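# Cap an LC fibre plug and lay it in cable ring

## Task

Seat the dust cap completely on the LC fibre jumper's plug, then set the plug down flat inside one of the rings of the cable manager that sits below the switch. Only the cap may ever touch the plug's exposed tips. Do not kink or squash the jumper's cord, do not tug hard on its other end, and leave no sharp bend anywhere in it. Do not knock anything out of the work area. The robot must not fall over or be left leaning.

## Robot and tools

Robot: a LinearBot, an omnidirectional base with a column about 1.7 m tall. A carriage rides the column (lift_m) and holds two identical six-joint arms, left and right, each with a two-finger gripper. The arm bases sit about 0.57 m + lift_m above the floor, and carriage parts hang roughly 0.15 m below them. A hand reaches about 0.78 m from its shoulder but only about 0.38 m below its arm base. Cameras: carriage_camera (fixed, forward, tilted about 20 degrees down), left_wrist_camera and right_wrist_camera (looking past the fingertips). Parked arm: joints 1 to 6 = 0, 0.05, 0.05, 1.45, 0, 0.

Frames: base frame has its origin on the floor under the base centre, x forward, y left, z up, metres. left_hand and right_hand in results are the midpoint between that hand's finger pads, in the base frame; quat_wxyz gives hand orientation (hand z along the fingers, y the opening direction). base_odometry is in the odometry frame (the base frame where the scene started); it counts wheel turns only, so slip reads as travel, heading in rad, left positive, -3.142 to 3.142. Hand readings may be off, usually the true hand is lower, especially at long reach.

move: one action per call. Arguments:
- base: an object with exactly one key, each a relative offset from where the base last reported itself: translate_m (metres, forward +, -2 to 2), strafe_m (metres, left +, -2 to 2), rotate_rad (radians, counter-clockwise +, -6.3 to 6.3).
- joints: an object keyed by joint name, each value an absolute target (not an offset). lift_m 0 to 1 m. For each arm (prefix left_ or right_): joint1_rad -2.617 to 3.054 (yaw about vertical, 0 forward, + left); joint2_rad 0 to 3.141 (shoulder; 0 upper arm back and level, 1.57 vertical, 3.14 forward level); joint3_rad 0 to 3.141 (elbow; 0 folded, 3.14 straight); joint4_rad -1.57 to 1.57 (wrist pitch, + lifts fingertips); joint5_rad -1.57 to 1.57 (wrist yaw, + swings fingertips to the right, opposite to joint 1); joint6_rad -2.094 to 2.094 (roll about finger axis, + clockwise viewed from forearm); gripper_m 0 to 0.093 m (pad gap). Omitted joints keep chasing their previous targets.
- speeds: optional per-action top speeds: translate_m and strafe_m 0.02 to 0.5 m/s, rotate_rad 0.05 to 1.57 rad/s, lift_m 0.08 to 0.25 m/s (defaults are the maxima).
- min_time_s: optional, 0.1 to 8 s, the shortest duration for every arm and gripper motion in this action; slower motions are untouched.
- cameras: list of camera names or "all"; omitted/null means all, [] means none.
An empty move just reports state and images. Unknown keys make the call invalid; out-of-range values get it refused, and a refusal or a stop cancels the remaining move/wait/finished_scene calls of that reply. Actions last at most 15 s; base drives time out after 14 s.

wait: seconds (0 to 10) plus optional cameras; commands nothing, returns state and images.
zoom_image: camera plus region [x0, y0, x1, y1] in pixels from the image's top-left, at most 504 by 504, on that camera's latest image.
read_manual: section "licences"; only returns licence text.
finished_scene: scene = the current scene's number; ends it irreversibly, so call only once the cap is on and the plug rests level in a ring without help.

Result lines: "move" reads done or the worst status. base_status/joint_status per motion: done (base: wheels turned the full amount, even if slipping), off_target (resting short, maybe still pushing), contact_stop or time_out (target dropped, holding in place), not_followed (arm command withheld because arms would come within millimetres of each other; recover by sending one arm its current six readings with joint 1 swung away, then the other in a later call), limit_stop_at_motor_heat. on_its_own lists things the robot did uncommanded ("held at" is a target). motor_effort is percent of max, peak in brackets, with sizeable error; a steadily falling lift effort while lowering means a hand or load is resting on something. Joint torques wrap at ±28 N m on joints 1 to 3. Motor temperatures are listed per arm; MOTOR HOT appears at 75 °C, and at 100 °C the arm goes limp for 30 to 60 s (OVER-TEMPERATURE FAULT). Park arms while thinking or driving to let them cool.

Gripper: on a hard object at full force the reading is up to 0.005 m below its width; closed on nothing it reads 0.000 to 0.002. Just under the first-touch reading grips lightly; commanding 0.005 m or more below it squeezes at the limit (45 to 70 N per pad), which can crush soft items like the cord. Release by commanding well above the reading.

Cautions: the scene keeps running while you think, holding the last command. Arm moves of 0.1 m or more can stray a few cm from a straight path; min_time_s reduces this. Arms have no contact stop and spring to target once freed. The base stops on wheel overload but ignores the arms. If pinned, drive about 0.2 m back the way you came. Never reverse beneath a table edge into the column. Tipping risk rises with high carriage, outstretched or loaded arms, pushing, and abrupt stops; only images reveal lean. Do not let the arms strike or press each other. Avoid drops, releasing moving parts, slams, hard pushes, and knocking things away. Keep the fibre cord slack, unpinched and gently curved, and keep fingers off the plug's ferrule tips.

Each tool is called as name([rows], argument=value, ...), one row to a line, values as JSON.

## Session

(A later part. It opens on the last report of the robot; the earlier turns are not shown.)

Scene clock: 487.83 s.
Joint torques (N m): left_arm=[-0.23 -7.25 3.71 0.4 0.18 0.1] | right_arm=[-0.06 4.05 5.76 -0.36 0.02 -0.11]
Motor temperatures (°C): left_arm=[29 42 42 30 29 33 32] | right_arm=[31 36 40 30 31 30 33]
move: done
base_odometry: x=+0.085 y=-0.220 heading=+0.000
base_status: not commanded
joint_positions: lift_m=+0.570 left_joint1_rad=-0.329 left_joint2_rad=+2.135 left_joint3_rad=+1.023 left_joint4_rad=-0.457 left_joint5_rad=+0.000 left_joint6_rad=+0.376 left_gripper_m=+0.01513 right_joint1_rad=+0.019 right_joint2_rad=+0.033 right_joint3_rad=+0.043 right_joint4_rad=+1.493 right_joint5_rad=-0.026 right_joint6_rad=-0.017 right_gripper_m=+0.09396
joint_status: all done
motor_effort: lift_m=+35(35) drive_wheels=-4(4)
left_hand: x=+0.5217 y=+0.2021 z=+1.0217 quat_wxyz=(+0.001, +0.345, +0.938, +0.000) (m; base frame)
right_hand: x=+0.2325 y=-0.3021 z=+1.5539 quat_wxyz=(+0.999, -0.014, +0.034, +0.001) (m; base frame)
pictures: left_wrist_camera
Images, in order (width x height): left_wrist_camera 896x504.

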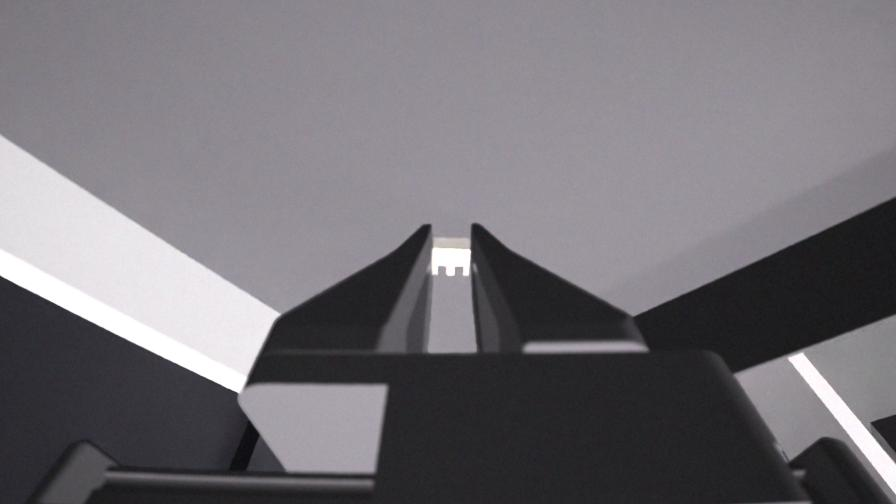

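move(joints={"left_gripper_m": 0.0130}, min_time_s=1.0, cameras=["left_wrist_camera"])

zoom_image(camera="left_wrist_camera", region=[360, 150, 540, 330])

Scene clock: 495.63 s.
Joint torques (N m): left_arm=[-0.23 -7.27 3.71 0.39 0.19 0.11] | right_arm=[-0.08 4.08 5.76 -0.36 0.01 -0.11]
Motor temperatures (°C): left_arm=[29 43 42 30 29 33 32] | right_arm=[31 36 40 30 31 30 33]
move: done
base_odometry: x=+0.085 y=-0.220 heading=+0.000
base_status: not commanded
joint_positions: lift_m=+0.570 left_joint1_rad=-0.329 left_joint2_rad=+2.135 left_joint3_rad=+1.023 left_joint4_rad=-0.457 left_joint5_rad=+0.000 left_joint6_rad=+0.376 left_gripper_m=+0.01334 right_joint1_rad=+0.019 right_joint2_rad=+0.033 right_joint3_rad=+0.043 right_joint4_rad=+1.493 right_joint5_rad=-0.026 right_joint6_rad=-0.017 right_gripper_m=+0.09396
joint_status: all done
motor_effort: lift_m=+35(35) drive_wheels=+0(5)
left_hand: x=+0.5218 y=+0.2021 z=+1.0217 quat_wxyz=(+0.001, +0.345, +0.938, +0.000) (m; base frame)
right_hand: x=+0.2325 y=-0.3021 z=+1.5539 quat_wxyz=(+0.999, -0.014, +0.034, +0.001) (m; base frame)
pictures: left_wrist_camera
Images, in order (width x height): left_wrist_camera 896x504.

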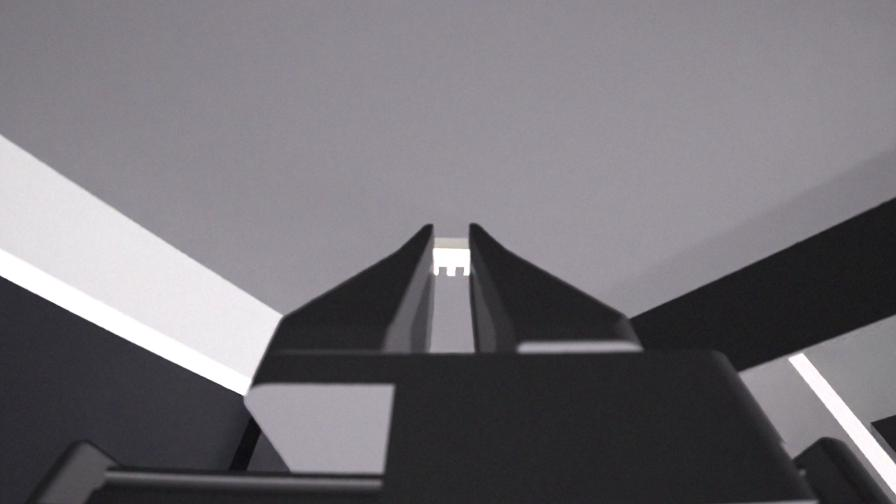

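Scaled by 2.800 from the camera's 896x504 image, which has a finer 1280x720 frame.

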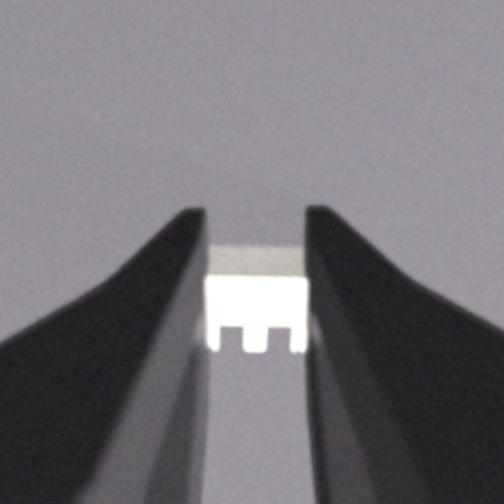

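move(joints={"left_gripper_m": 0.0105}, min_time_s=1.0, cameras=["left_wrist_camera"])

zoom_image(camera="left_wrist_camera", region=[360, 150, 540, 330])

Scene clock: 506.83 s.
Joint torques (N m): left_arm=[-0.25 -7.25 3.73 0.39 0.2 0.11] | right_arm=[-0.09 4.1 5.76 -0.36 0.02 -0.11]
Motor temperatures (°C): left_arm=[29 44 42 30 29 33 32] | right_arm=[31 36 40 30 31 30 33]
move: done
base_odometry: x=+0.085 y=-0.220 heading=+0.000
base_status: not commanded
joint_positions: lift_m=+0.570 left_joint1_rad=-0.329 left_joint2_rad=+2.135 left_joint3_rad=+1.023 left_joint4_rad=-0.457 left_joint5_rad=+0.000 left_joint6_rad=+0.376 left_gripper_m=+0.01080 right_joint1_rad=+0.019 right_joint2_rad=+0.033 right_joint3_rad=+0.043 right_joint4_rad=+1.493 right_joint5_rad=-0.026 right_joint6_rad=-0.017 right_gripper_m=+0.09396
joint_status: all done
motor_effort: lift_m=+35(35) drive_wheels=-3(4)
left_hand: x=+0.5218 y=+0.2021 z=+1.0217 quat_wxyz=(+0.001, +0.345, +0.938, +0.000) (m; base frame)
right_hand: x=+0.2325 y=-0.3021 z=+1.5539 quat_wxyz=(+0.999, -0.014, +0.034, +0.001) (m; base frame)
pictures: left_wrist_camera
Images, in order (width x height): left_wrist_camera 896x504.

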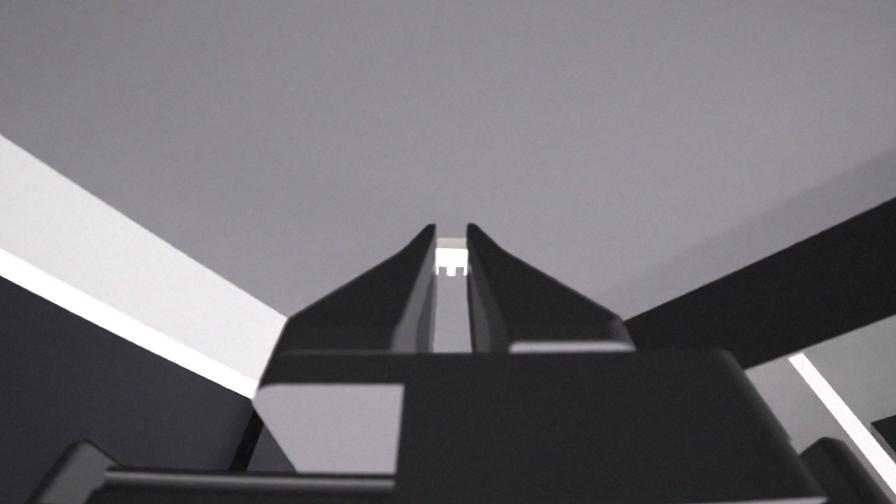

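Scaled by 2.800 from the camera's 896x504 image, which has a finer 1280x720 frame.

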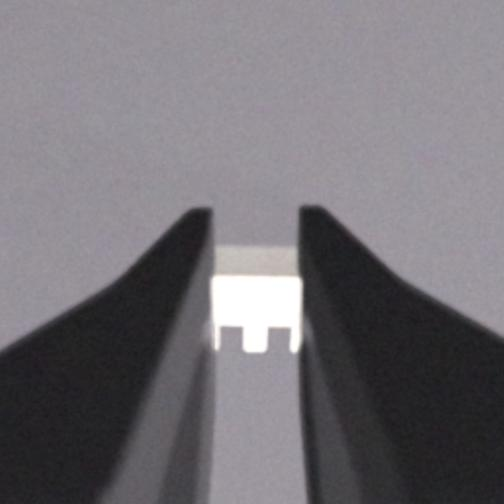

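move(joints={"left_gripper_m": 0.036}, min_time_s=0.8, cameras=[])

move(joints={"left_joint1_rad": -0.333, "left_joint2_rad": 2.156, "left_joint3_rad": 1.0092, "left_joint4_rad": -0.437, "left_joint5_rad": 0.012, "left_joint6_rad": 0.386}, min_time_s=1.0, cameras=[])

move(joints={"left_joint1_rad": -0.333, "left_joint2_rad": 2.163, "left_joint3_rad": 1.0092, "left_joint4_rad": -0.430, "left_joint5_rad": 0.012, "left_joint6_rad": 0.386}, min_time_s=1.0, cameras=["left_wrist_camera"])

zoom_image(camera="left_wrist_camera", region=[360, 150, 540, 330])

Scene clock: 594.27 s.
Joint torques (N m): left_arm=[-0.24 -7.27 3.74 0.39 0.19 0.11] | right_arm=[-0.06 4.07 5.76 -0.36 0.01 -0.11]
Motor temperatures (°C): left_arm=[29 45 41 30 29 33 34] | right_arm=[31 36 40 30 31 30 33]
move: done
base_odometry: x=+0.085 y=-0.220 heading=+0.000
base_status: not commanded
joint_positions: lift_m=+0.570 left_joint1_rad=-0.329 left_joint2_rad=+2.135 left_joint3_rad=+1.023 left_joint4_rad=-0.456 left_joint5_rad=+0.000 left_joint6_rad=+0.376 left_gripper_m=+0.03589 right_joint1_rad=+0.019 right_joint2_rad=+0.033 right_joint3_rad=+0.043 right_joint4_rad=+1.493 right_joint5_rad=-0.026 right_joint6_rad=-0.017 right_gripper_m=+0.09396
joint_status: all done
motor_effort: lift_m=+35(35) drive_wheels=-3(4)
left_hand: x=+0.5219 y=+0.2020 z=+1.0217 quat_wxyz=(+0.001, +0.345, +0.938, +0.000) (m; base frame)
right_hand: x=+0.2325 y=-0.3021 z=+1.5539 quat_wxyz=(+0.999, -0.014, +0.034, +0.001) (m; base frame)
pictures: none
No camera images: "cameras" was empty.

Scene clock: 595.57 s.
Joint torques (N m): left_arm=[-0.23 -7.24 3.67 0.42 0.18 0.1] | right_arm=[-0.08 4.07 5.76 -0.36 0.01 -0.11]
Motor temperatures (°C): left_arm=[29 45 41 30 29 33 34] | right_arm=[31 36 40 30 31 30 33]
move: done
base_odometry: x=+0.085 y=-0.220 heading=+0.000
base_status: not commanded
joint_positions: lift_m=+0.570 left_joint1_rad=-0.329 left_joint2_rad=+2.141 left_joint3_rad=+1.023 left_joint4_rad=-0.453 left_joint5_rad=+0.000 left_joint6_rad=+0.376 left_gripper_m=+0.03589 right_joint1_rad=+0.019 right_joint2_rad=+0.033 right_joint3_rad=+0.043 right_joint4_rad=+1.493 right_joint5_rad=-0.026 right_joint6_rad=-0.017 right_gripper_m=+0.09396
joint_status: all done
motor_effort: lift_m=+35(35) drive_wheels=+4(4)
left_hand: x=+0.5214 y=+0.2022 z=+1.0197 quat_wxyz=(+0.000, +0.345, +0.938, +0.000) (m; base frame)
right_hand: x=+0.2325 y=-0.3021 z=+1.5539 quat_wxyz=(+0.999, -0.014, +0.034, +0.001) (m; base frame)
pictures: none
No camera images: "cameras" was empty.

Scene clock: 596.87 s.
Joint torques (N m): left_arm=[-0.21 -6.68 3.7 0.49 0.18 0.12] | right_arm=[-0.06 4.08 5.78 -0.36 0.01 -0.11]
Motor temperatures (°C): left_arm=[29 45 41 30 29 33 34] | right_arm=[31 36 40 30 31 30 33]
move: done
base_odometry: x=+0.085 y=-0.220 heading=+0.000
base_status: not commanded
joint_positions: lift_m=+0.570 left_joint1_rad=-0.329 left_joint2_rad=+2.142 left_joint3_rad=+1.023 left_joint4_rad=-0.451 left_joint5_rad=+0.000 left_joint6_rad=+0.376 left_gripper_m=+0.03589 right_joint1_rad=+0.019 right_joint2_rad=+0.033 right_joint3_rad=+0.043 right_joint4_rad=+1.493 right_joint5_rad=-0.026 right_joint6_rad=-0.017 right_gripper_m=+0.09396
joint_status: all done
motor_effort: lift_m=+35(35) drive_wheels=-3(4)
left_hand: x=+0.5217 y=+0.2021 z=+1.0196 quat_wxyz=(+0.000, +0.345, +0.938, +0.000) (m; base frame)
right_hand: x=+0.2325 y=-0.3021 z=+1.5539 quat_wxyz=(+0.999, -0.014, +0.034, +0.001) (m; base frame)
pictures: left_wrist_camera
Images, in order (width x height): left_wrist_camera 896x504.

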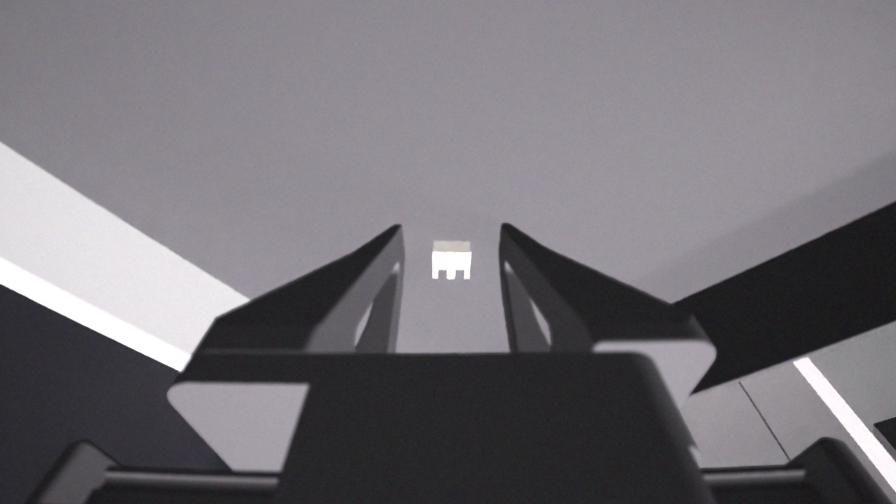

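Scaled by 2.800 from the camera's 896x504 image, which has a finer 1280x720 frame.

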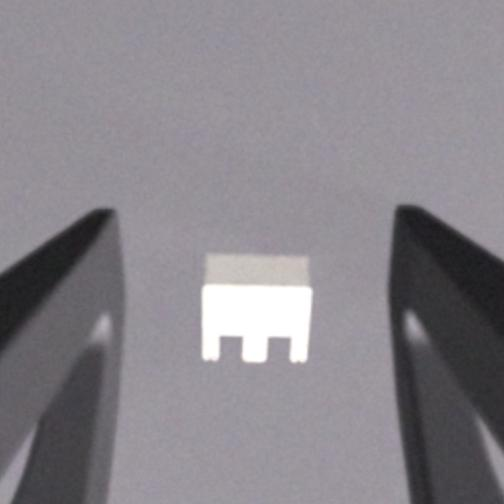

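move(joints={"left_joint1_rad": -0.3145, "left_joint2_rad": 2.090, "left_joint3_rad": 0.976, "left_joint4_rad": -0.4355, "left_joint5_rad": 0.012, "left_joint6_rad": 0.392}, min_time_s=1.5, cameras=["left_wrist_camera"])

zoom_image(camera="left_wrist_camera", region=[360, 150, 540, 330])

Scene clock: 629.83 s.
Joint torques (N m): left_arm=[0.76 -11.03 3.64 0.22 0.17 0.12] | right_arm=[-0.06 4.07 5.76 -0.36 0.01 -0.11]
Motor temperatures (°C): left_arm=[29 44 41 31 29 33 33] | right_arm=[31 36 40 30 31 30 33]
move: done
base_odometry: x=+0.085 y=-0.220 heading=+0.000
base_status: not commanded
joint_positions: lift_m=+0.570 left_joint1_rad=-0.323 left_joint2_rad=+2.124 left_joint3_rad=+0.989 left_joint4_rad=-0.432 left_joint5_rad=+0.002 left_joint6_rad=+0.381 left_gripper_m=+0.03589 right_joint1_rad=+0.019 right_joint2_rad=+0.033 right_joint3_rad=+0.043 right_joint4_rad=+1.493 right_joint5_rad=-0.026 right_joint6_rad=-0.017 right_gripper_m=+0.09396
joint_status: all done
motor_effort: lift_m=+35(35) drive_wheels=-2(6)
left_hand: x=+0.5162 y=+0.2057 z=+1.0195 quat_wxyz=(+0.002, +0.345, +0.939, -0.001) (m; base frame)
right_hand: x=+0.2325 y=-0.3021 z=+1.5539 quat_wxyz=(+0.999, -0.014, +0.034, +0.001) (m; base frame)
pictures: left_wrist_camera
Images, in order (width x height): left_wrist_camera 896x504.

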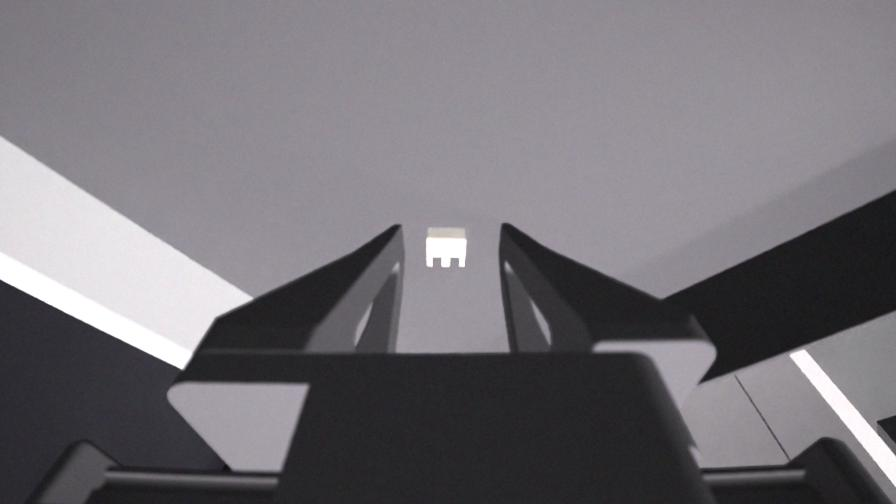

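Scaled by 2.800 from the camera's 896x504 image, which has a finer 1280x720 frame.

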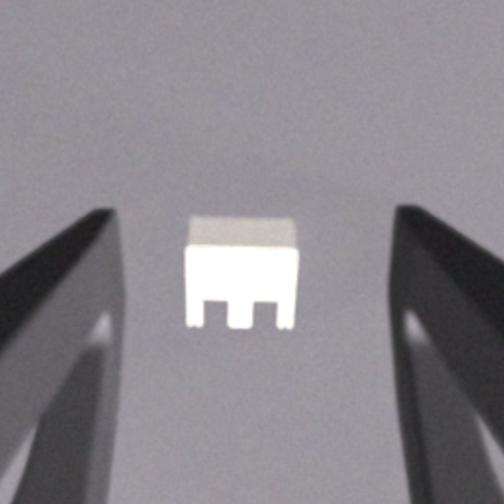

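move(joints={"left_joint2_rad": 2.084}, min_time_s=0.8, cameras=[])

move(joints={"left_gripper_m": 0.0125}, min_time_s=2.0, cameras=["left_wrist_camera"])

zoom_image(camera="left_wrist_camera", region=[400, 190, 500, 290])

Scene clock: 641.40 s.
Joint torques (N m): left_arm=[0.77 -11.28 3.66 0.23 0.17 0.11] | right_arm=[-0.08 4.05 5.76 -0.36 0.01 -0.11]
Motor temperatures (°C): left_arm=[29 48 41 30 29 33 33] | right_arm=[31 36 40 30 31 30 33]
move: done
base_odometry: x=+0.085 y=-0.220 heading=+0.000
base_status: not commanded
joint_positions: lift_m=+0.570 left_joint1_rad=-0.323 left_joint2_rad=+2.121 left_joint3_rad=+0.989 left_joint4_rad=-0.432 left_joint5_rad=+0.002 left_joint6_rad=+0.381 left_gripper_m=+0.03589 right_joint1_rad=+0.019 right_joint2_rad=+0.033 right_joint3_rad=+0.043 right_joint4_rad=+1.493 right_joint5_rad=-0.026 right_joint6_rad=-0.017 right_gripper_m=+0.09396
joint_status: all done
motor_effort: lift_m=+35(35) drive_wheels=-3(3)
left_hand: x=+0.5169 y=+0.2054 z=+1.0205 quat_wxyz=(+0.004, +0.345, +0.939, -0.001) (m; base frame)
right_hand: x=+0.2325 y=-0.3021 z=+1.5539 quat_wxyz=(+0.999, -0.014, +0.034, +0.001) (m; base frame)
pictures: none
No camera images: "cameras" was empty.

Scene clock: 643.67 s.
Joint torques (N m): left_arm=[0.75 -11.23 3.67 0.23 0.17 0.11] | right_arm=[-0.08 4.08 5.76 -0.36 0.02 -0.11]
Motor temperatures (°C): left_arm=[29 47 41 30 29 33 33] | right_arm=[31 36 40 30 31 30 33]
move: done
base_odometry: x=+0.085 y=-0.220 heading=+0.000
base_status: not commanded
joint_positions: lift_m=+0.570 left_joint1_rad=-0.323 left_joint2_rad=+2.121 left_joint3_rad=+0.989 left_joint4_rad=-0.432 left_joint5_rad=+0.002 left_joint6_rad=+0.381 left_gripper_m=+0.01251 right_joint1_rad=+0.019 right_joint2_rad=+0.033 right_joint3_rad=+0.043 right_joint4_rad=+1.493 right_joint5_rad=-0.026 right_joint6_rad=-0.017 right_gripper_m=+0.09396
joint_status: all done
motor_effort: lift_m=+35(35) drive_wheels=+1(4)
left_hand: x=+0.5169 y=+0.2054 z=+1.0205 quat_wxyz=(+0.004, +0.345, +0.939, -0.001) (m; base frame)
right_hand: x=+0.2325 y=-0.3021 z=+1.5539 quat_wxyz=(+0.999, -0.014, +0.034, +0.001) (m; base frame)
pictures: left_wrist_camera
Images, in order (width x height): left_wrist_camera 896x504.

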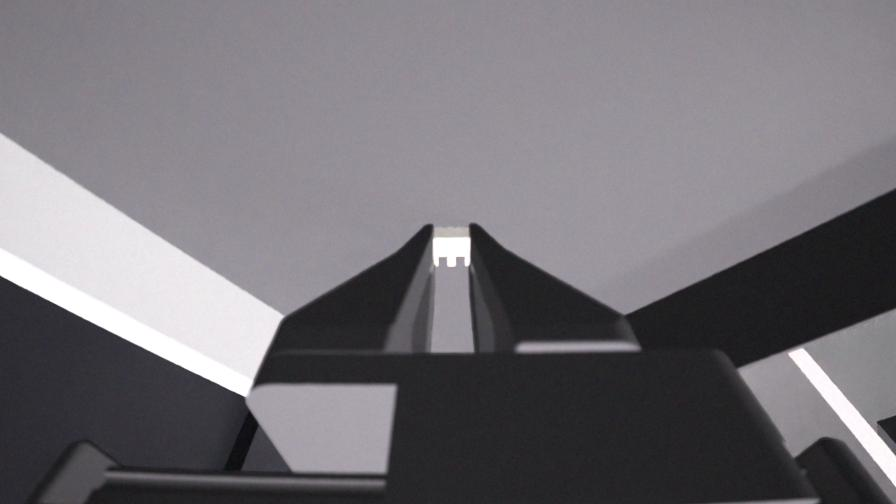

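Scaled by 5.040 from the camera's 896x504 image, which has a finer 1280x720 frame.

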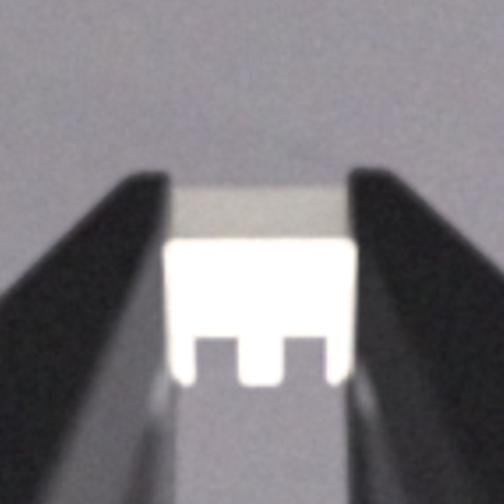

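move(joints={"left_gripper_m": 0.0095}, min_time_s=1.0, cameras=["left_wrist_camera"])

zoom_image(camera="left_wrist_camera", region=[400, 190, 500, 290])

Scene clock: 648.67 s.
Joint torques (N m): left_arm=[0.76 -11.26 3.64 0.23 0.16 0.1] | right_arm=[-0.05 4.07 5.76 -0.36 0.01 -0.11]
Motor temperatures (°C): left_arm=[29 47 41 30 29 33 33] | right_arm=[31 36 40 30 31 30 33]
move: done
base_odometry: x=+0.085 y=-0.220 heading=+0.000
base_status: not commanded
joint_positions: lift_m=+0.570 left_joint1_rad=-0.323 left_joint2_rad=+2.121 left_joint3_rad=+0.989 left_joint4_rad=-0.432 left_joint5_rad=+0.002 left_joint6_rad=+0.382 left_gripper_m=+0.01204 right_joint1_rad=+0.019 right_joint2_rad=+0.033 right_joint3_rad=+0.043 right_joint4_rad=+1.493 right_joint5_rad=-0.026 right_joint6_rad=-0.017 right_gripper_m=+0.09396
joint_status: all done
motor_effort: lift_m=+35(35) drive_wheels=+1(5)
left_hand: x=+0.5169 y=+0.2054 z=+1.0205 quat_wxyz=(+0.004, +0.345, +0.939, -0.001) (m; base frame)
right_hand: x=+0.2325 y=-0.3021 z=+1.5539 quat_wxyz=(+0.999, -0.014, +0.034, +0.001) (m; base frame)
pictures: left_wrist_camera
Images, in order (width x height): left_wrist_camera 896x504.

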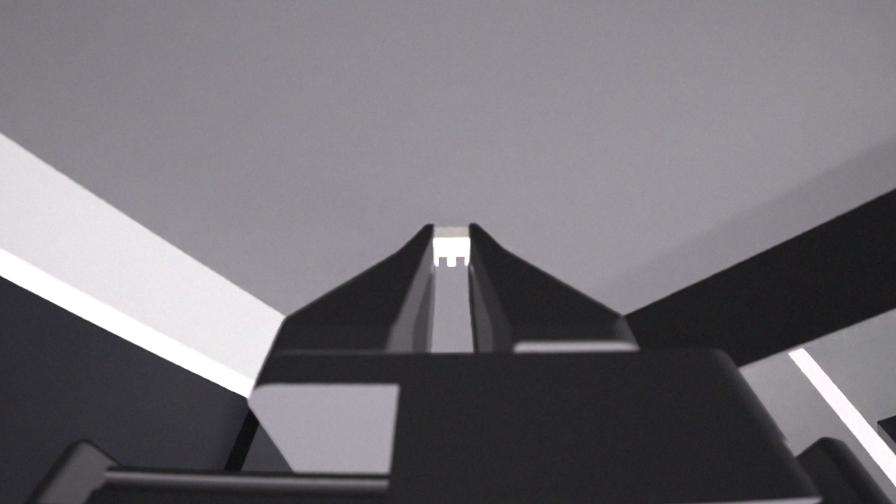

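Scaled by 5.040 from the camera's 896x504 image, which has a finer 1280x720 frame.

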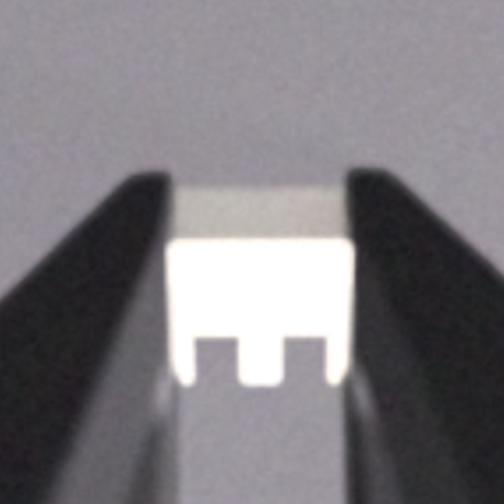

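move(joints={"left_gripper_m": 0.0075}, min_time_s=0.8, cameras=[])

move(joints={"lift_m": 0.62}, speeds={"lift_m": 0.08}, cameras=["left_wrist_camera"])

zoom_image(camera="left_wrist_camera", region=[400, 190, 500, 290])

Scene clock: 658.87 s.
Joint torques (N m): left_arm=[0.79 -11.26 3.66 0.23 0.17 0.11] | right_arm=[-0.05 4.05 5.76 -0.36 0.01 -0.11]
Motor temperatures (°C): left_arm=[29 47 41 30 29 33 34] | right_arm=[31 36 40 30 31 30 33]
move: off_target
base_odometry: x=+0.085 y=-0.220 heading=+0.000
base_status: not commanded
joint_positions: lift_m=+0.570 left_joint1_rad=-0.323 left_joint2_rad=+2.121 left_joint3_rad=+0.989 left_joint4_rad=-0.432 left_joint5_rad=+0.002 left_joint6_rad=+0.382 left_gripper_m=+0.01204 right_joint1_rad=+0.019 right_joint2_rad=+0.033 right_joint3_rad=+0.043 right_joint4_rad=+1.493 right_joint5_rad=-0.026 right_joint6_rad=-0.017 right_gripper_m=+0.09396
joint_status: left_gripper_m off_target (ended at +0.01204, target +0.00750)
motor_effort: lift_m=+35(35) drive_wheels=+1(5)
left_hand: x=+0.5169 y=+0.2054 z=+1.0205 quat_wxyz=(+0.004, +0.345, +0.939, -0.001) (m; base frame)
right_hand: x=+0.2325 y=-0.3021 z=+1.5539 quat_wxyz=(+0.999, -0.014, +0.034, +0.001) (m; base frame)
pictures: none
No camera images: "cameras" was empty.

Scene clock: 659.87 s.
Joint torques (N m): left_arm=[0.76 -10.54 4.01 0.25 0.16 0.11] | right_arm=[-0.09 4.1 5.78 -0.36 0.01 -0.11]
Motor temperatures (°C): left_arm=[29 48 41 30 29 33 34] | right_arm=[31 36 40 30 31 30 33]
move: done
base_odometry: x=+0.085 y=-0.220 heading=+0.000
base_status: not commanded
joint_positions: lift_m=+0.620 left_joint1_rad=-0.323 left_joint2_rad=+2.112 left_joint3_rad=+0.986 left_joint4_rad=-0.433 left_joint5_rad=+0.003 left_joint6_rad=+0.382 left_gripper_m=+0.01203 right_joint1_rad=+0.019 right_joint2_rad=+0.033 right_joint3_rad=+0.043 right_joint4_rad=+1.493 right_joint5_rad=-0.026 right_joint6_rad=-0.017 right_gripper_m=+0.09396
joint_status: all done
motor_effort: lift_m=+36(43) drive_wheels=-1(6)
left_hand: x=+0.5171 y=+0.2053 z=+1.0724 quat_wxyz=(+0.006, +0.345, +0.938, -0.001) (m; base frame)
right_hand: x=+0.2325 y=-0.3021 z=+1.6039 quat_wxyz=(+0.999, -0.014, +0.034, +0.001) (m; base frame)
pictures: left_wrist_camera
Images, in order (width x height): left_wrist_camera 896x504.

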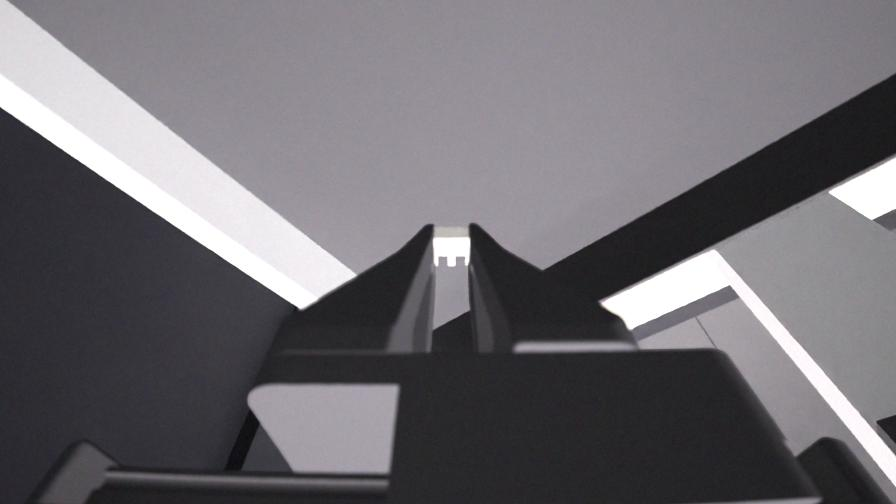

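Scaled by 5.040 from the camera's 896x504 image, which has a finer 1280x720 frame.

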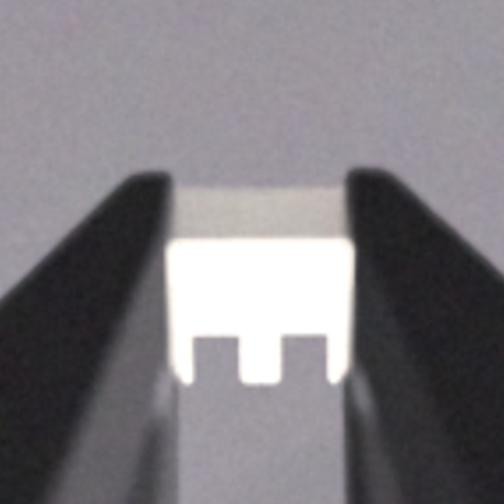

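move(joints={"left_joint1_rad": -0.390, "left_joint2_rad": 1.585, "left_joint3_rad": 0.921, "left_joint4_rad": -0.905, "left_joint5_rad": 0.0, "left_joint6_rad": 0.30}, min_time_s=1.8, cameras=[])

move(joints={"left_joint6_rad": -1.965}, min_time_s=2.0, cameras=["left_wrist_camera", "carriage_camera"])

Scene clock: 693.40 s.
Joint torques (N m): left_arm=[-0.61 -7.65 5.3 0.12 0.06 -0.09] | right_arm=[-0.06 4.05 5.75 -0.36 0.01 -0.11]
Motor temperatures (°C): left_arm=[29 53 40 30 29 33 34] | right_arm=[31 36 40 30 31 30 33]
move: done
base_odometry: x=+0.085 y=-0.220 heading=+0.000
base_status: not commanded
joint_positions: lift_m=+0.620 left_joint1_rad=-0.382 left_joint2_rad=+1.610 left_joint3_rad=+0.935 left_joint4_rad=-0.891 left_joint5_rad=+0.003 left_joint6_rad=+0.311 left_gripper_m=+0.01203 right_joint1_rad=+0.019 right_joint2_rad=+0.033 right_joint3_rad=+0.043 right_joint4_rad=+1.493 right_joint5_rad=-0.026 right_joint6_rad=-0.017 right_gripper_m=+0.09396
joint_status: all done
motor_effort: lift_m=+36(36) drive_wheels=+0(4)
left_hand: x=+0.4565 y=+0.2096 z=+1.1990 quat_wxyz=(+0.002, +0.340, +0.941, -0.001) (m; base frame)
right_hand: x=+0.2325 y=-0.3021 z=+1.6039 quat_wxyz=(+0.999, -0.014, +0.034, +0.001) (m; base frame)
pictures: none
No camera images: "cameras" was empty.

Scene clock: 695.90 s.
Joint torques (N m): left_arm=[-0.61 -7.51 5.16 0 -0.04 -0.09] | right_arm=[-0.08 4.07 5.75 -0.36 0.01 -0.11]
Motor temperatures (°C): left_arm=[29 52 40 30 29 33 34] | right_arm=[31 36 40 30 31 30 33]
move: done
base_odometry: x=+0.085 y=-0.220 heading=+0.000
base_status: not commanded
joint_positions: lift_m=+0.620 left_joint1_rad=-0.382 left_joint2_rad=+1.610 left_joint3_rad=+0.935 left_joint4_rad=-0.894 left_joint5_rad=+0.003 left_joint6_rad=-1.953 left_gripper_m=+0.01203 right_joint1_rad=+0.019 right_joint2_rad=+0.033 right_joint3_rad=+0.043 right_joint4_rad=+1.493 right_joint5_rad=-0.026 right_joint6_rad=-0.017 right_gripper_m=+0.09396
joint_status: all done
motor_effort: lift_m=+36(36) drive_wheels=+3(4)
left_hand: x=+0.4560 y=+0.2098 z=+1.1990 quat_wxyz=(-0.001, -0.707, +0.707, -0.001) (m; base frame)
right_hand: x=+0.2325 y=-0.3021 z=+1.6039 quat_wxyz=(+0.999, -0.014, +0.034, +0.001) (m; base frame)
pictures: carriage_camera, left_wrist_camera
Images, in order (width x height): carriage_camera 896x504, left_wrist_camera 896x504.

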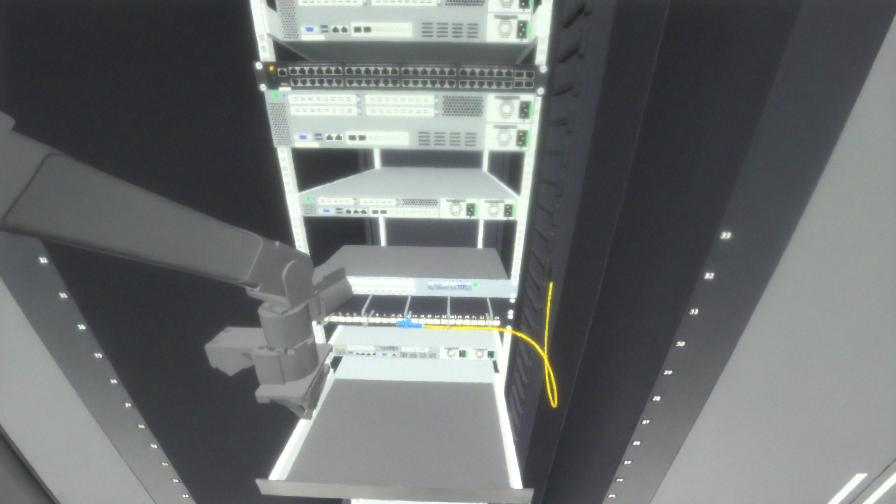

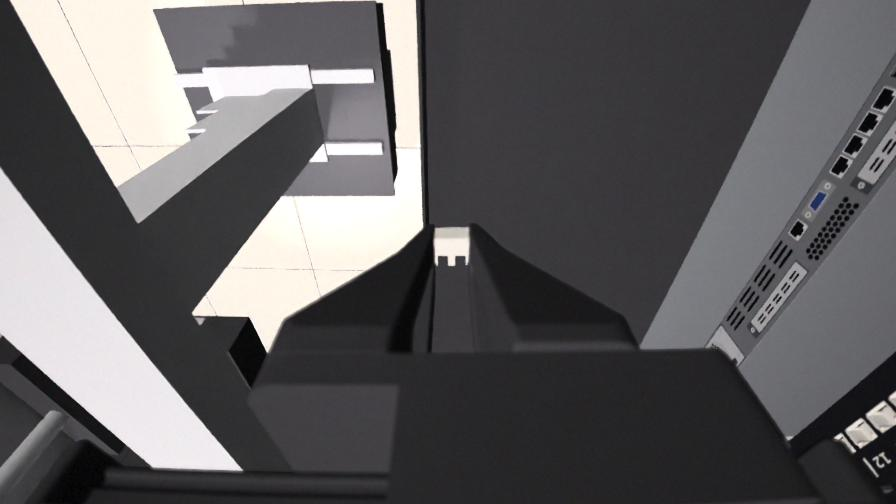

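move(joints={"left_joint1_rad": -0.280, "left_joint2_rad": 1.874, "left_joint3_rad": 1.473, "left_joint4_rad": -1.162, "left_joint5_rad": 0.0, "left_joint6_rad": -1.847}, min_time_s=2.0, cameras=["left_wrist_camera", "carriage_camera"])

zoom_image(camera="carriage_camera", region=[310, 270, 580, 420])

Scene clock: 703.17 s.
Joint torques (N m): left_arm=[0.7 -6.86 9.63 -0.02 -0.04 0.11] | right_arm=[-0.06 4.08 5.76 -0.36 0.01 -0.11]
Motor temperatures (°C): left_arm=[29 50 41 30 29 33 34] | right_arm=[31 36 41 30 31 30 33]
move: done
base_odometry: x=+0.085 y=-0.220 heading=+0.000
base_status: not commanded
joint_positions: lift_m=+0.620 left_joint1_rad=-0.288 left_joint2_rad=+1.861 left_joint3_rad=+1.440 left_joint4_rad=-1.148 left_joint5_rad=+0.003 left_joint6_rad=-1.858 left_gripper_m=+0.01203 right_joint1_rad=+0.019 right_joint2_rad=+0.033 right_joint3_rad=+0.043 right_joint4_rad=+1.493 right_joint5_rad=-0.026 right_joint6_rad=-0.017 right_gripper_m=+0.09396
joint_status: all done
motor_effort: lift_m=+36(36) drive_wheels=-1(6)
left_hand: x=+0.5452 y=+0.2088 z=+1.2493 quat_wxyz=(-0.001, -0.707, +0.707, -0.002) (m; base frame)
right_hand: x=+0.2325 y=-0.3021 z=+1.6039 quat_wxyz=(+0.999, -0.014, +0.034, +0.001) (m; base frame)
pictures: carriage_camera, left_wrist_camera
Images, in order (width x height): carriage_camera 896x504, left_wrist_camera 896x504.

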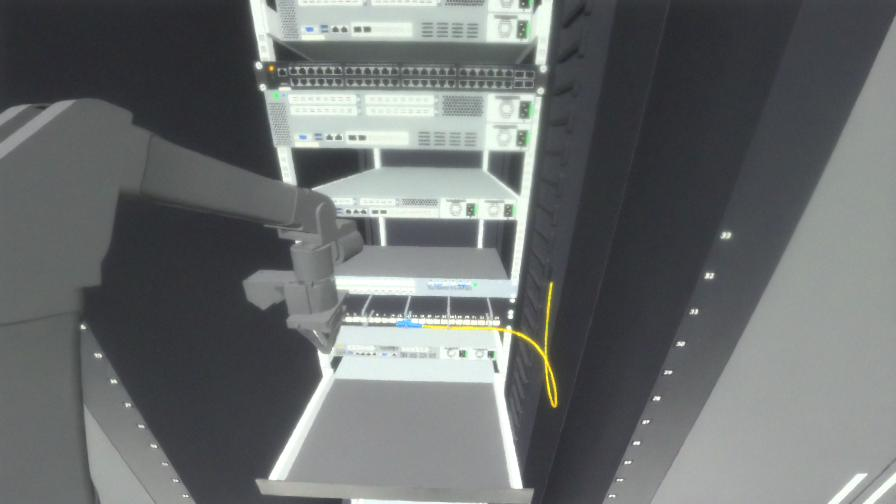

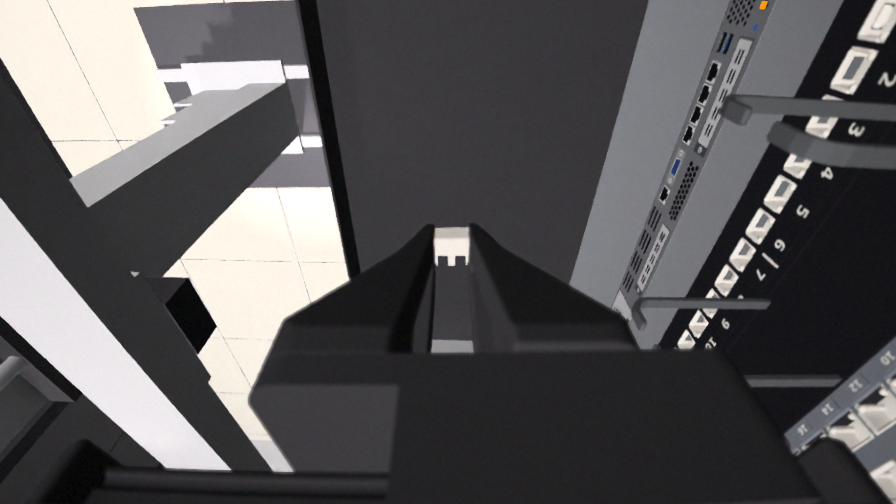

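Scaled by 1.867 from the camera's 896x504 image, which has a finer 1280x720 frame.

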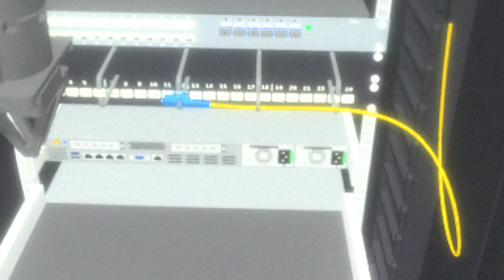

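zoom_image(camera="carriage_camera", region=[385, 290, 455, 350])

Scaled by 7.200 from the camera's 896x504 image, which has a finer 1280x720 frame.

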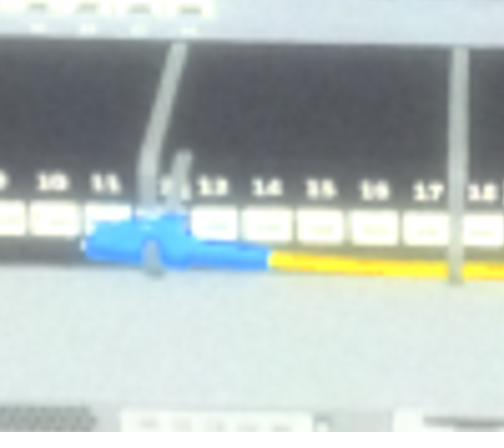

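move(joints={"right_joint1_rad": 1.2, "right_gripper_m": 0.026}, min_time_s=1.5, cameras=[])

move(joints={"right_joint1_rad": 1.2, "right_joint2_rad": 0.35, "right_joint3_rad": 0.40, "right_joint4_rad": 0.2, "right_joint5_rad": 0.1, "right_joint6_rad": -0.3}, min_time_s=1.2, cameras=["carriage_camera"])

Scene clock: 752.60 s.
Joint torques (N m): left_arm=[0.7 -6.9 9.65 0.01 -0.04 0.11] | right_arm=[0.49 4.08 5.76 -0.36 0.01 -0.11]
Motor temperatures (°C): left_arm=[29 47 45 30 29 33 35] | right_arm=[31 36 41 30 31 30 33]
move: done
base_odometry: x=+0.085 y=-0.220 heading=+0.000
base_status: not commanded
joint_positions: lift_m=+0.620 left_joint1_rad=-0.288 left_joint2_rad=+1.861 left_joint3_rad=+1.440 left_joint4_rad=-1.151 left_joint5_rad=+0.003 left_joint6_rad=-1.857 left_gripper_m=+0.01203 right_joint1_rad=+1.195 right_joint2_rad=+0.033 right_joint3_rad=+0.043 right_joint4_rad=+1.493 right_joint5_rad=-0.026 right_joint6_rad=-0.017 right_gripper_m=+0.02614
joint_status: all done
motor_effort: lift_m=+36(36) drive_wheels=+3(7)
left_hand: x=+0.5444 y=+0.2090 z=+1.2493 quat_wxyz=(-0.001, -0.707, +0.708, +0.000) (m; base frame)
right_hand: x=+0.2174 y=-0.2892 z=+1.6039 quat_wxyz=(+0.831, -0.030, +0.021, +0.555) (m; base frame)
pictures: none
No camera images: "cameras" was empty.

Scene clock: 754.43 s.
Joint torques (N m): left_arm=[0.69 -6.83 9.66 0.01 -0.04 0.11] | right_arm=[0.46 2.09 9.96 2.28 0.11 -0.22]
Motor temperatures (°C): left_arm=[29 47 45 30 29 33 35] | right_arm=[31 36 41 30 31 30 33]
move: done
base_odometry: x=+0.085 y=-0.220 heading=+0.000
base_status: not commanded
joint_positions: lift_m=+0.620 left_joint1_rad=-0.288 left_joint2_rad=+1.861 left_joint3_rad=+1.440 left_joint4_rad=-1.152 left_joint5_rad=+0.003 left_joint6_rad=-1.857 left_gripper_m=+0.01203 right_joint1_rad=+1.195 right_joint2_rad=+0.343 right_joint3_rad=+0.374 right_joint4_rad=+0.217 right_joint5_rad=+0.090 right_joint6_rad=-0.290 right_gripper_m=+0.02613
joint_status: all done
motor_effort: lift_m=+36(36) drive_wheels=+2(5)
left_hand: x=+0.5443 y=+0.2090 z=+1.2493 quat_wxyz=(-0.002, -0.707, +0.708, +0.000) (m; base frame)
right_hand: x=+0.3221 y=-0.0781 z=+1.5040 quat_wxyz=(+0.721, -0.389, +0.476, +0.320) (m; base frame)
pictures: carriage_camera
Images, in order (width x height): carriage_camera 896x504.

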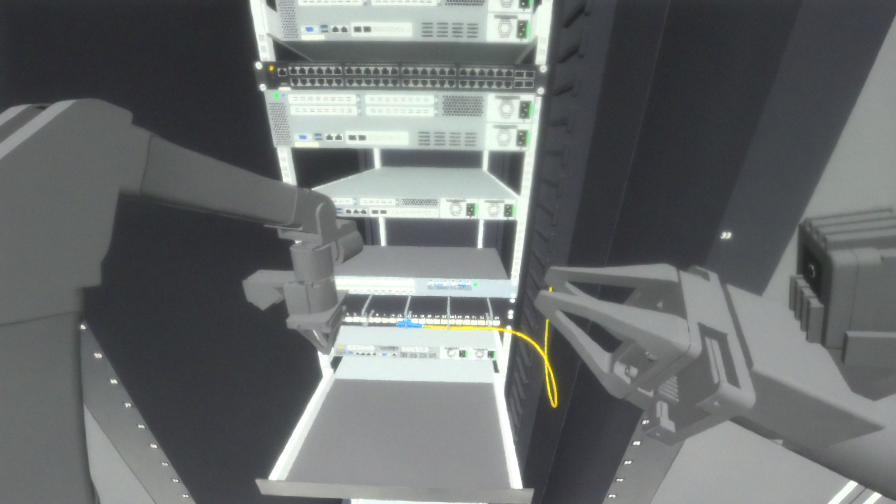

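move(joints={"right_joint1_rad": 1.231, "right_joint2_rad": 2.267, "right_joint3_rad": 0.801, "right_joint4_rad": 1.476, "right_joint5_rad": 1.035, "right_joint6_rad": -1.582}, min_time_s=2.5, cameras=["carriage_camera", "right_wrist_camera"])

Scene clock: 762.77 s.
Joint torques (N m): left_arm=[0.72 -6.84 9.66 0.02 -0.04 0.11] | right_arm=[0.58 -9.2 5.05 2.36 0.1 -0.13]
Motor temperatures (°C): left_arm=[29 47 46 30 29 33 35] | right_arm=[31 36 42 32 31 30 33]
move: done
base_odometry: x=+0.085 y=-0.220 heading=+0.000
base_status: not commanded
joint_positions: lift_m=+0.620 left_joint1_rad=-0.288 left_joint2_rad=+1.861 left_joint3_rad=+1.440 left_joint4_rad=-1.153 left_joint5_rad=+0.003 left_joint6_rad=-1.857 left_gripper_m=+0.01203 right_joint1_rad=+1.225 right_joint2_rad=+2.252 right_joint3_rad=+0.786 right_joint4_rad=+1.472 right_joint5_rad=+1.024 right_joint6_rad=-1.570 right_gripper_m=+0.02613
joint_status: all done
motor_effort: lift_m=+36(36) drive_wheels=+3(6)
left_hand: x=+0.5439 y=+0.2091 z=+1.2493 quat_wxyz=(-0.002, -0.707, +0.708, +0.001) (m; base frame)
right_hand: x=+0.5008 y=+0.0524 z=+1.2560 quat_wxyz=(+0.550, -0.546, +0.448, -0.446) (m; base frame)
pictures: carriage_camera, right_wrist_camera
Images, in order (width x height): carriage_camera 896x504, right_wrist_camera 896x504.

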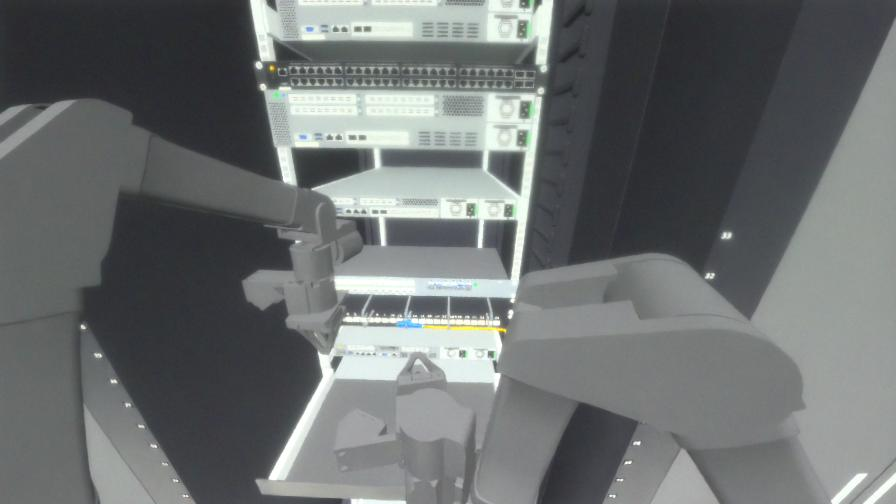

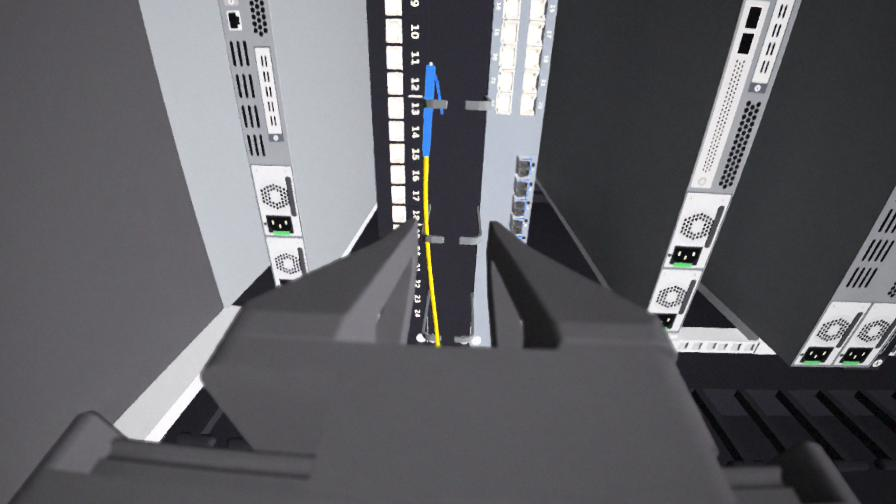

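move(joints={"right_joint1_rad": 0.991, "right_joint2_rad": 2.402, "right_joint3_rad": 1.054, "right_joint4_rad": 1.3325, "right_joint5_rad": 0.787, "right_joint6_rad": -1.582}, min_time_s=2.0, cameras=["carriage_camera", "right_wrist_camera"])

zoom_image(camera="right_wrist_camera", region=[350, 60, 550, 260])

Scene clock: 796.83 s.
Joint torques (N m): left_arm=[0.73 -6.84 9.65 0.02 -0.04 0.11] | right_arm=[-0.53 -10.63 6.08 2.3 -0.11 -0.13]
Motor temperatures (°C): left_arm=[29 47 47 30 29 33 35] | right_arm=[31 41 42 36 31 30 33]
move: done
base_odometry: x=+0.085 y=-0.220 heading=+0.000
base_status: not commanded
joint_positions: lift_m=+0.620 left_joint1_rad=-0.288 left_joint2_rad=+1.861 left_joint3_rad=+1.440 left_joint4_rad=-1.153 left_joint5_rad=+0.003 left_joint6_rad=-1.857 left_gripper_m=+0.01203 right_joint1_rad=+0.996 right_joint2_rad=+2.383 right_joint3_rad=+1.036 right_joint4_rad=+1.349 right_joint5_rad=+0.798 right_joint6_rad=-1.572 right_gripper_m=+0.02613
joint_status: all done
motor_effort: lift_m=+36(36) drive_wheels=+2(7)
left_hand: x=+0.5439 y=+0.2091 z=+1.2493 quat_wxyz=(-0.002, -0.707, +0.708, +0.001) (m; base frame)
right_hand: x=+0.6004 y=+0.0613 z=+1.2438 quat_wxyz=(+0.547, -0.546, +0.448, -0.448) (m; base frame)
pictures: carriage_camera, right_wrist_camera
Images, in order (width x height): carriage_camera 896x504, right_wrist_camera 896x504.

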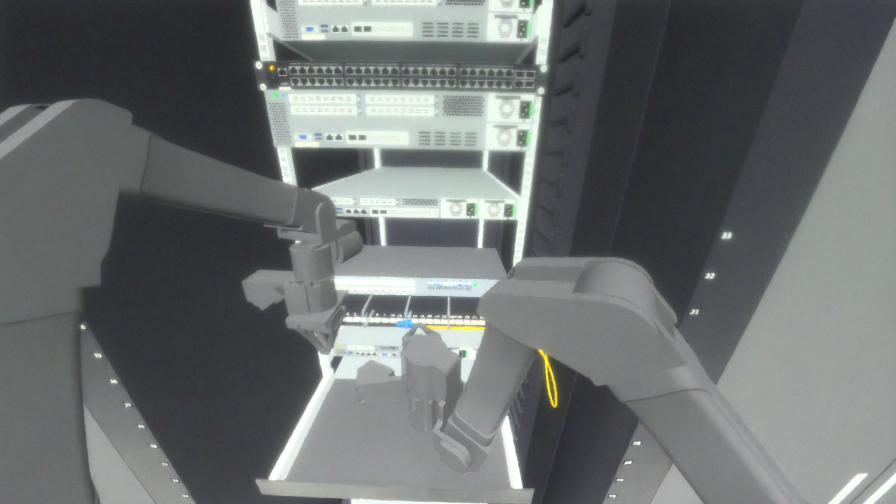

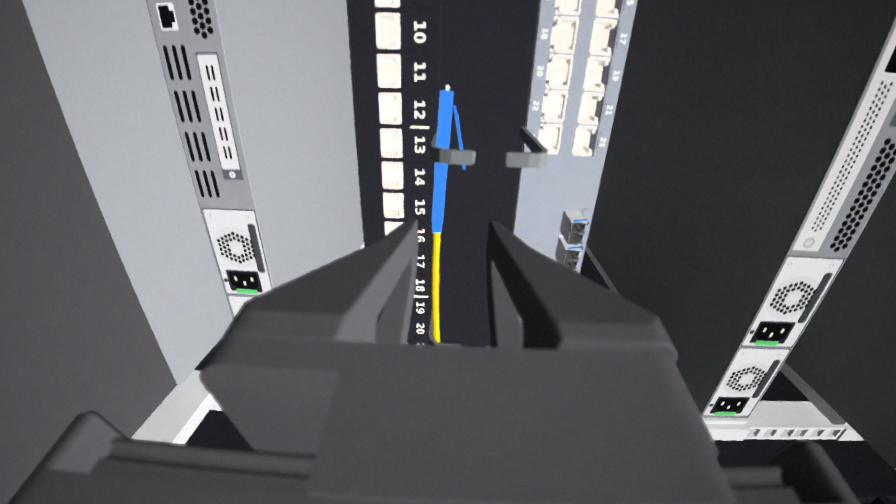

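Scaled by 2.520 from the camera's 896x504 image, which has a finer 1280x720 frame.

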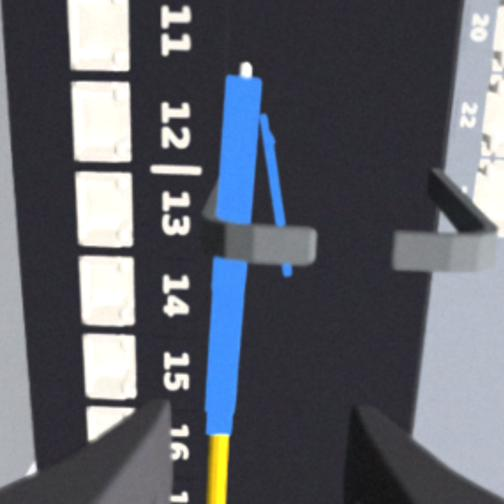

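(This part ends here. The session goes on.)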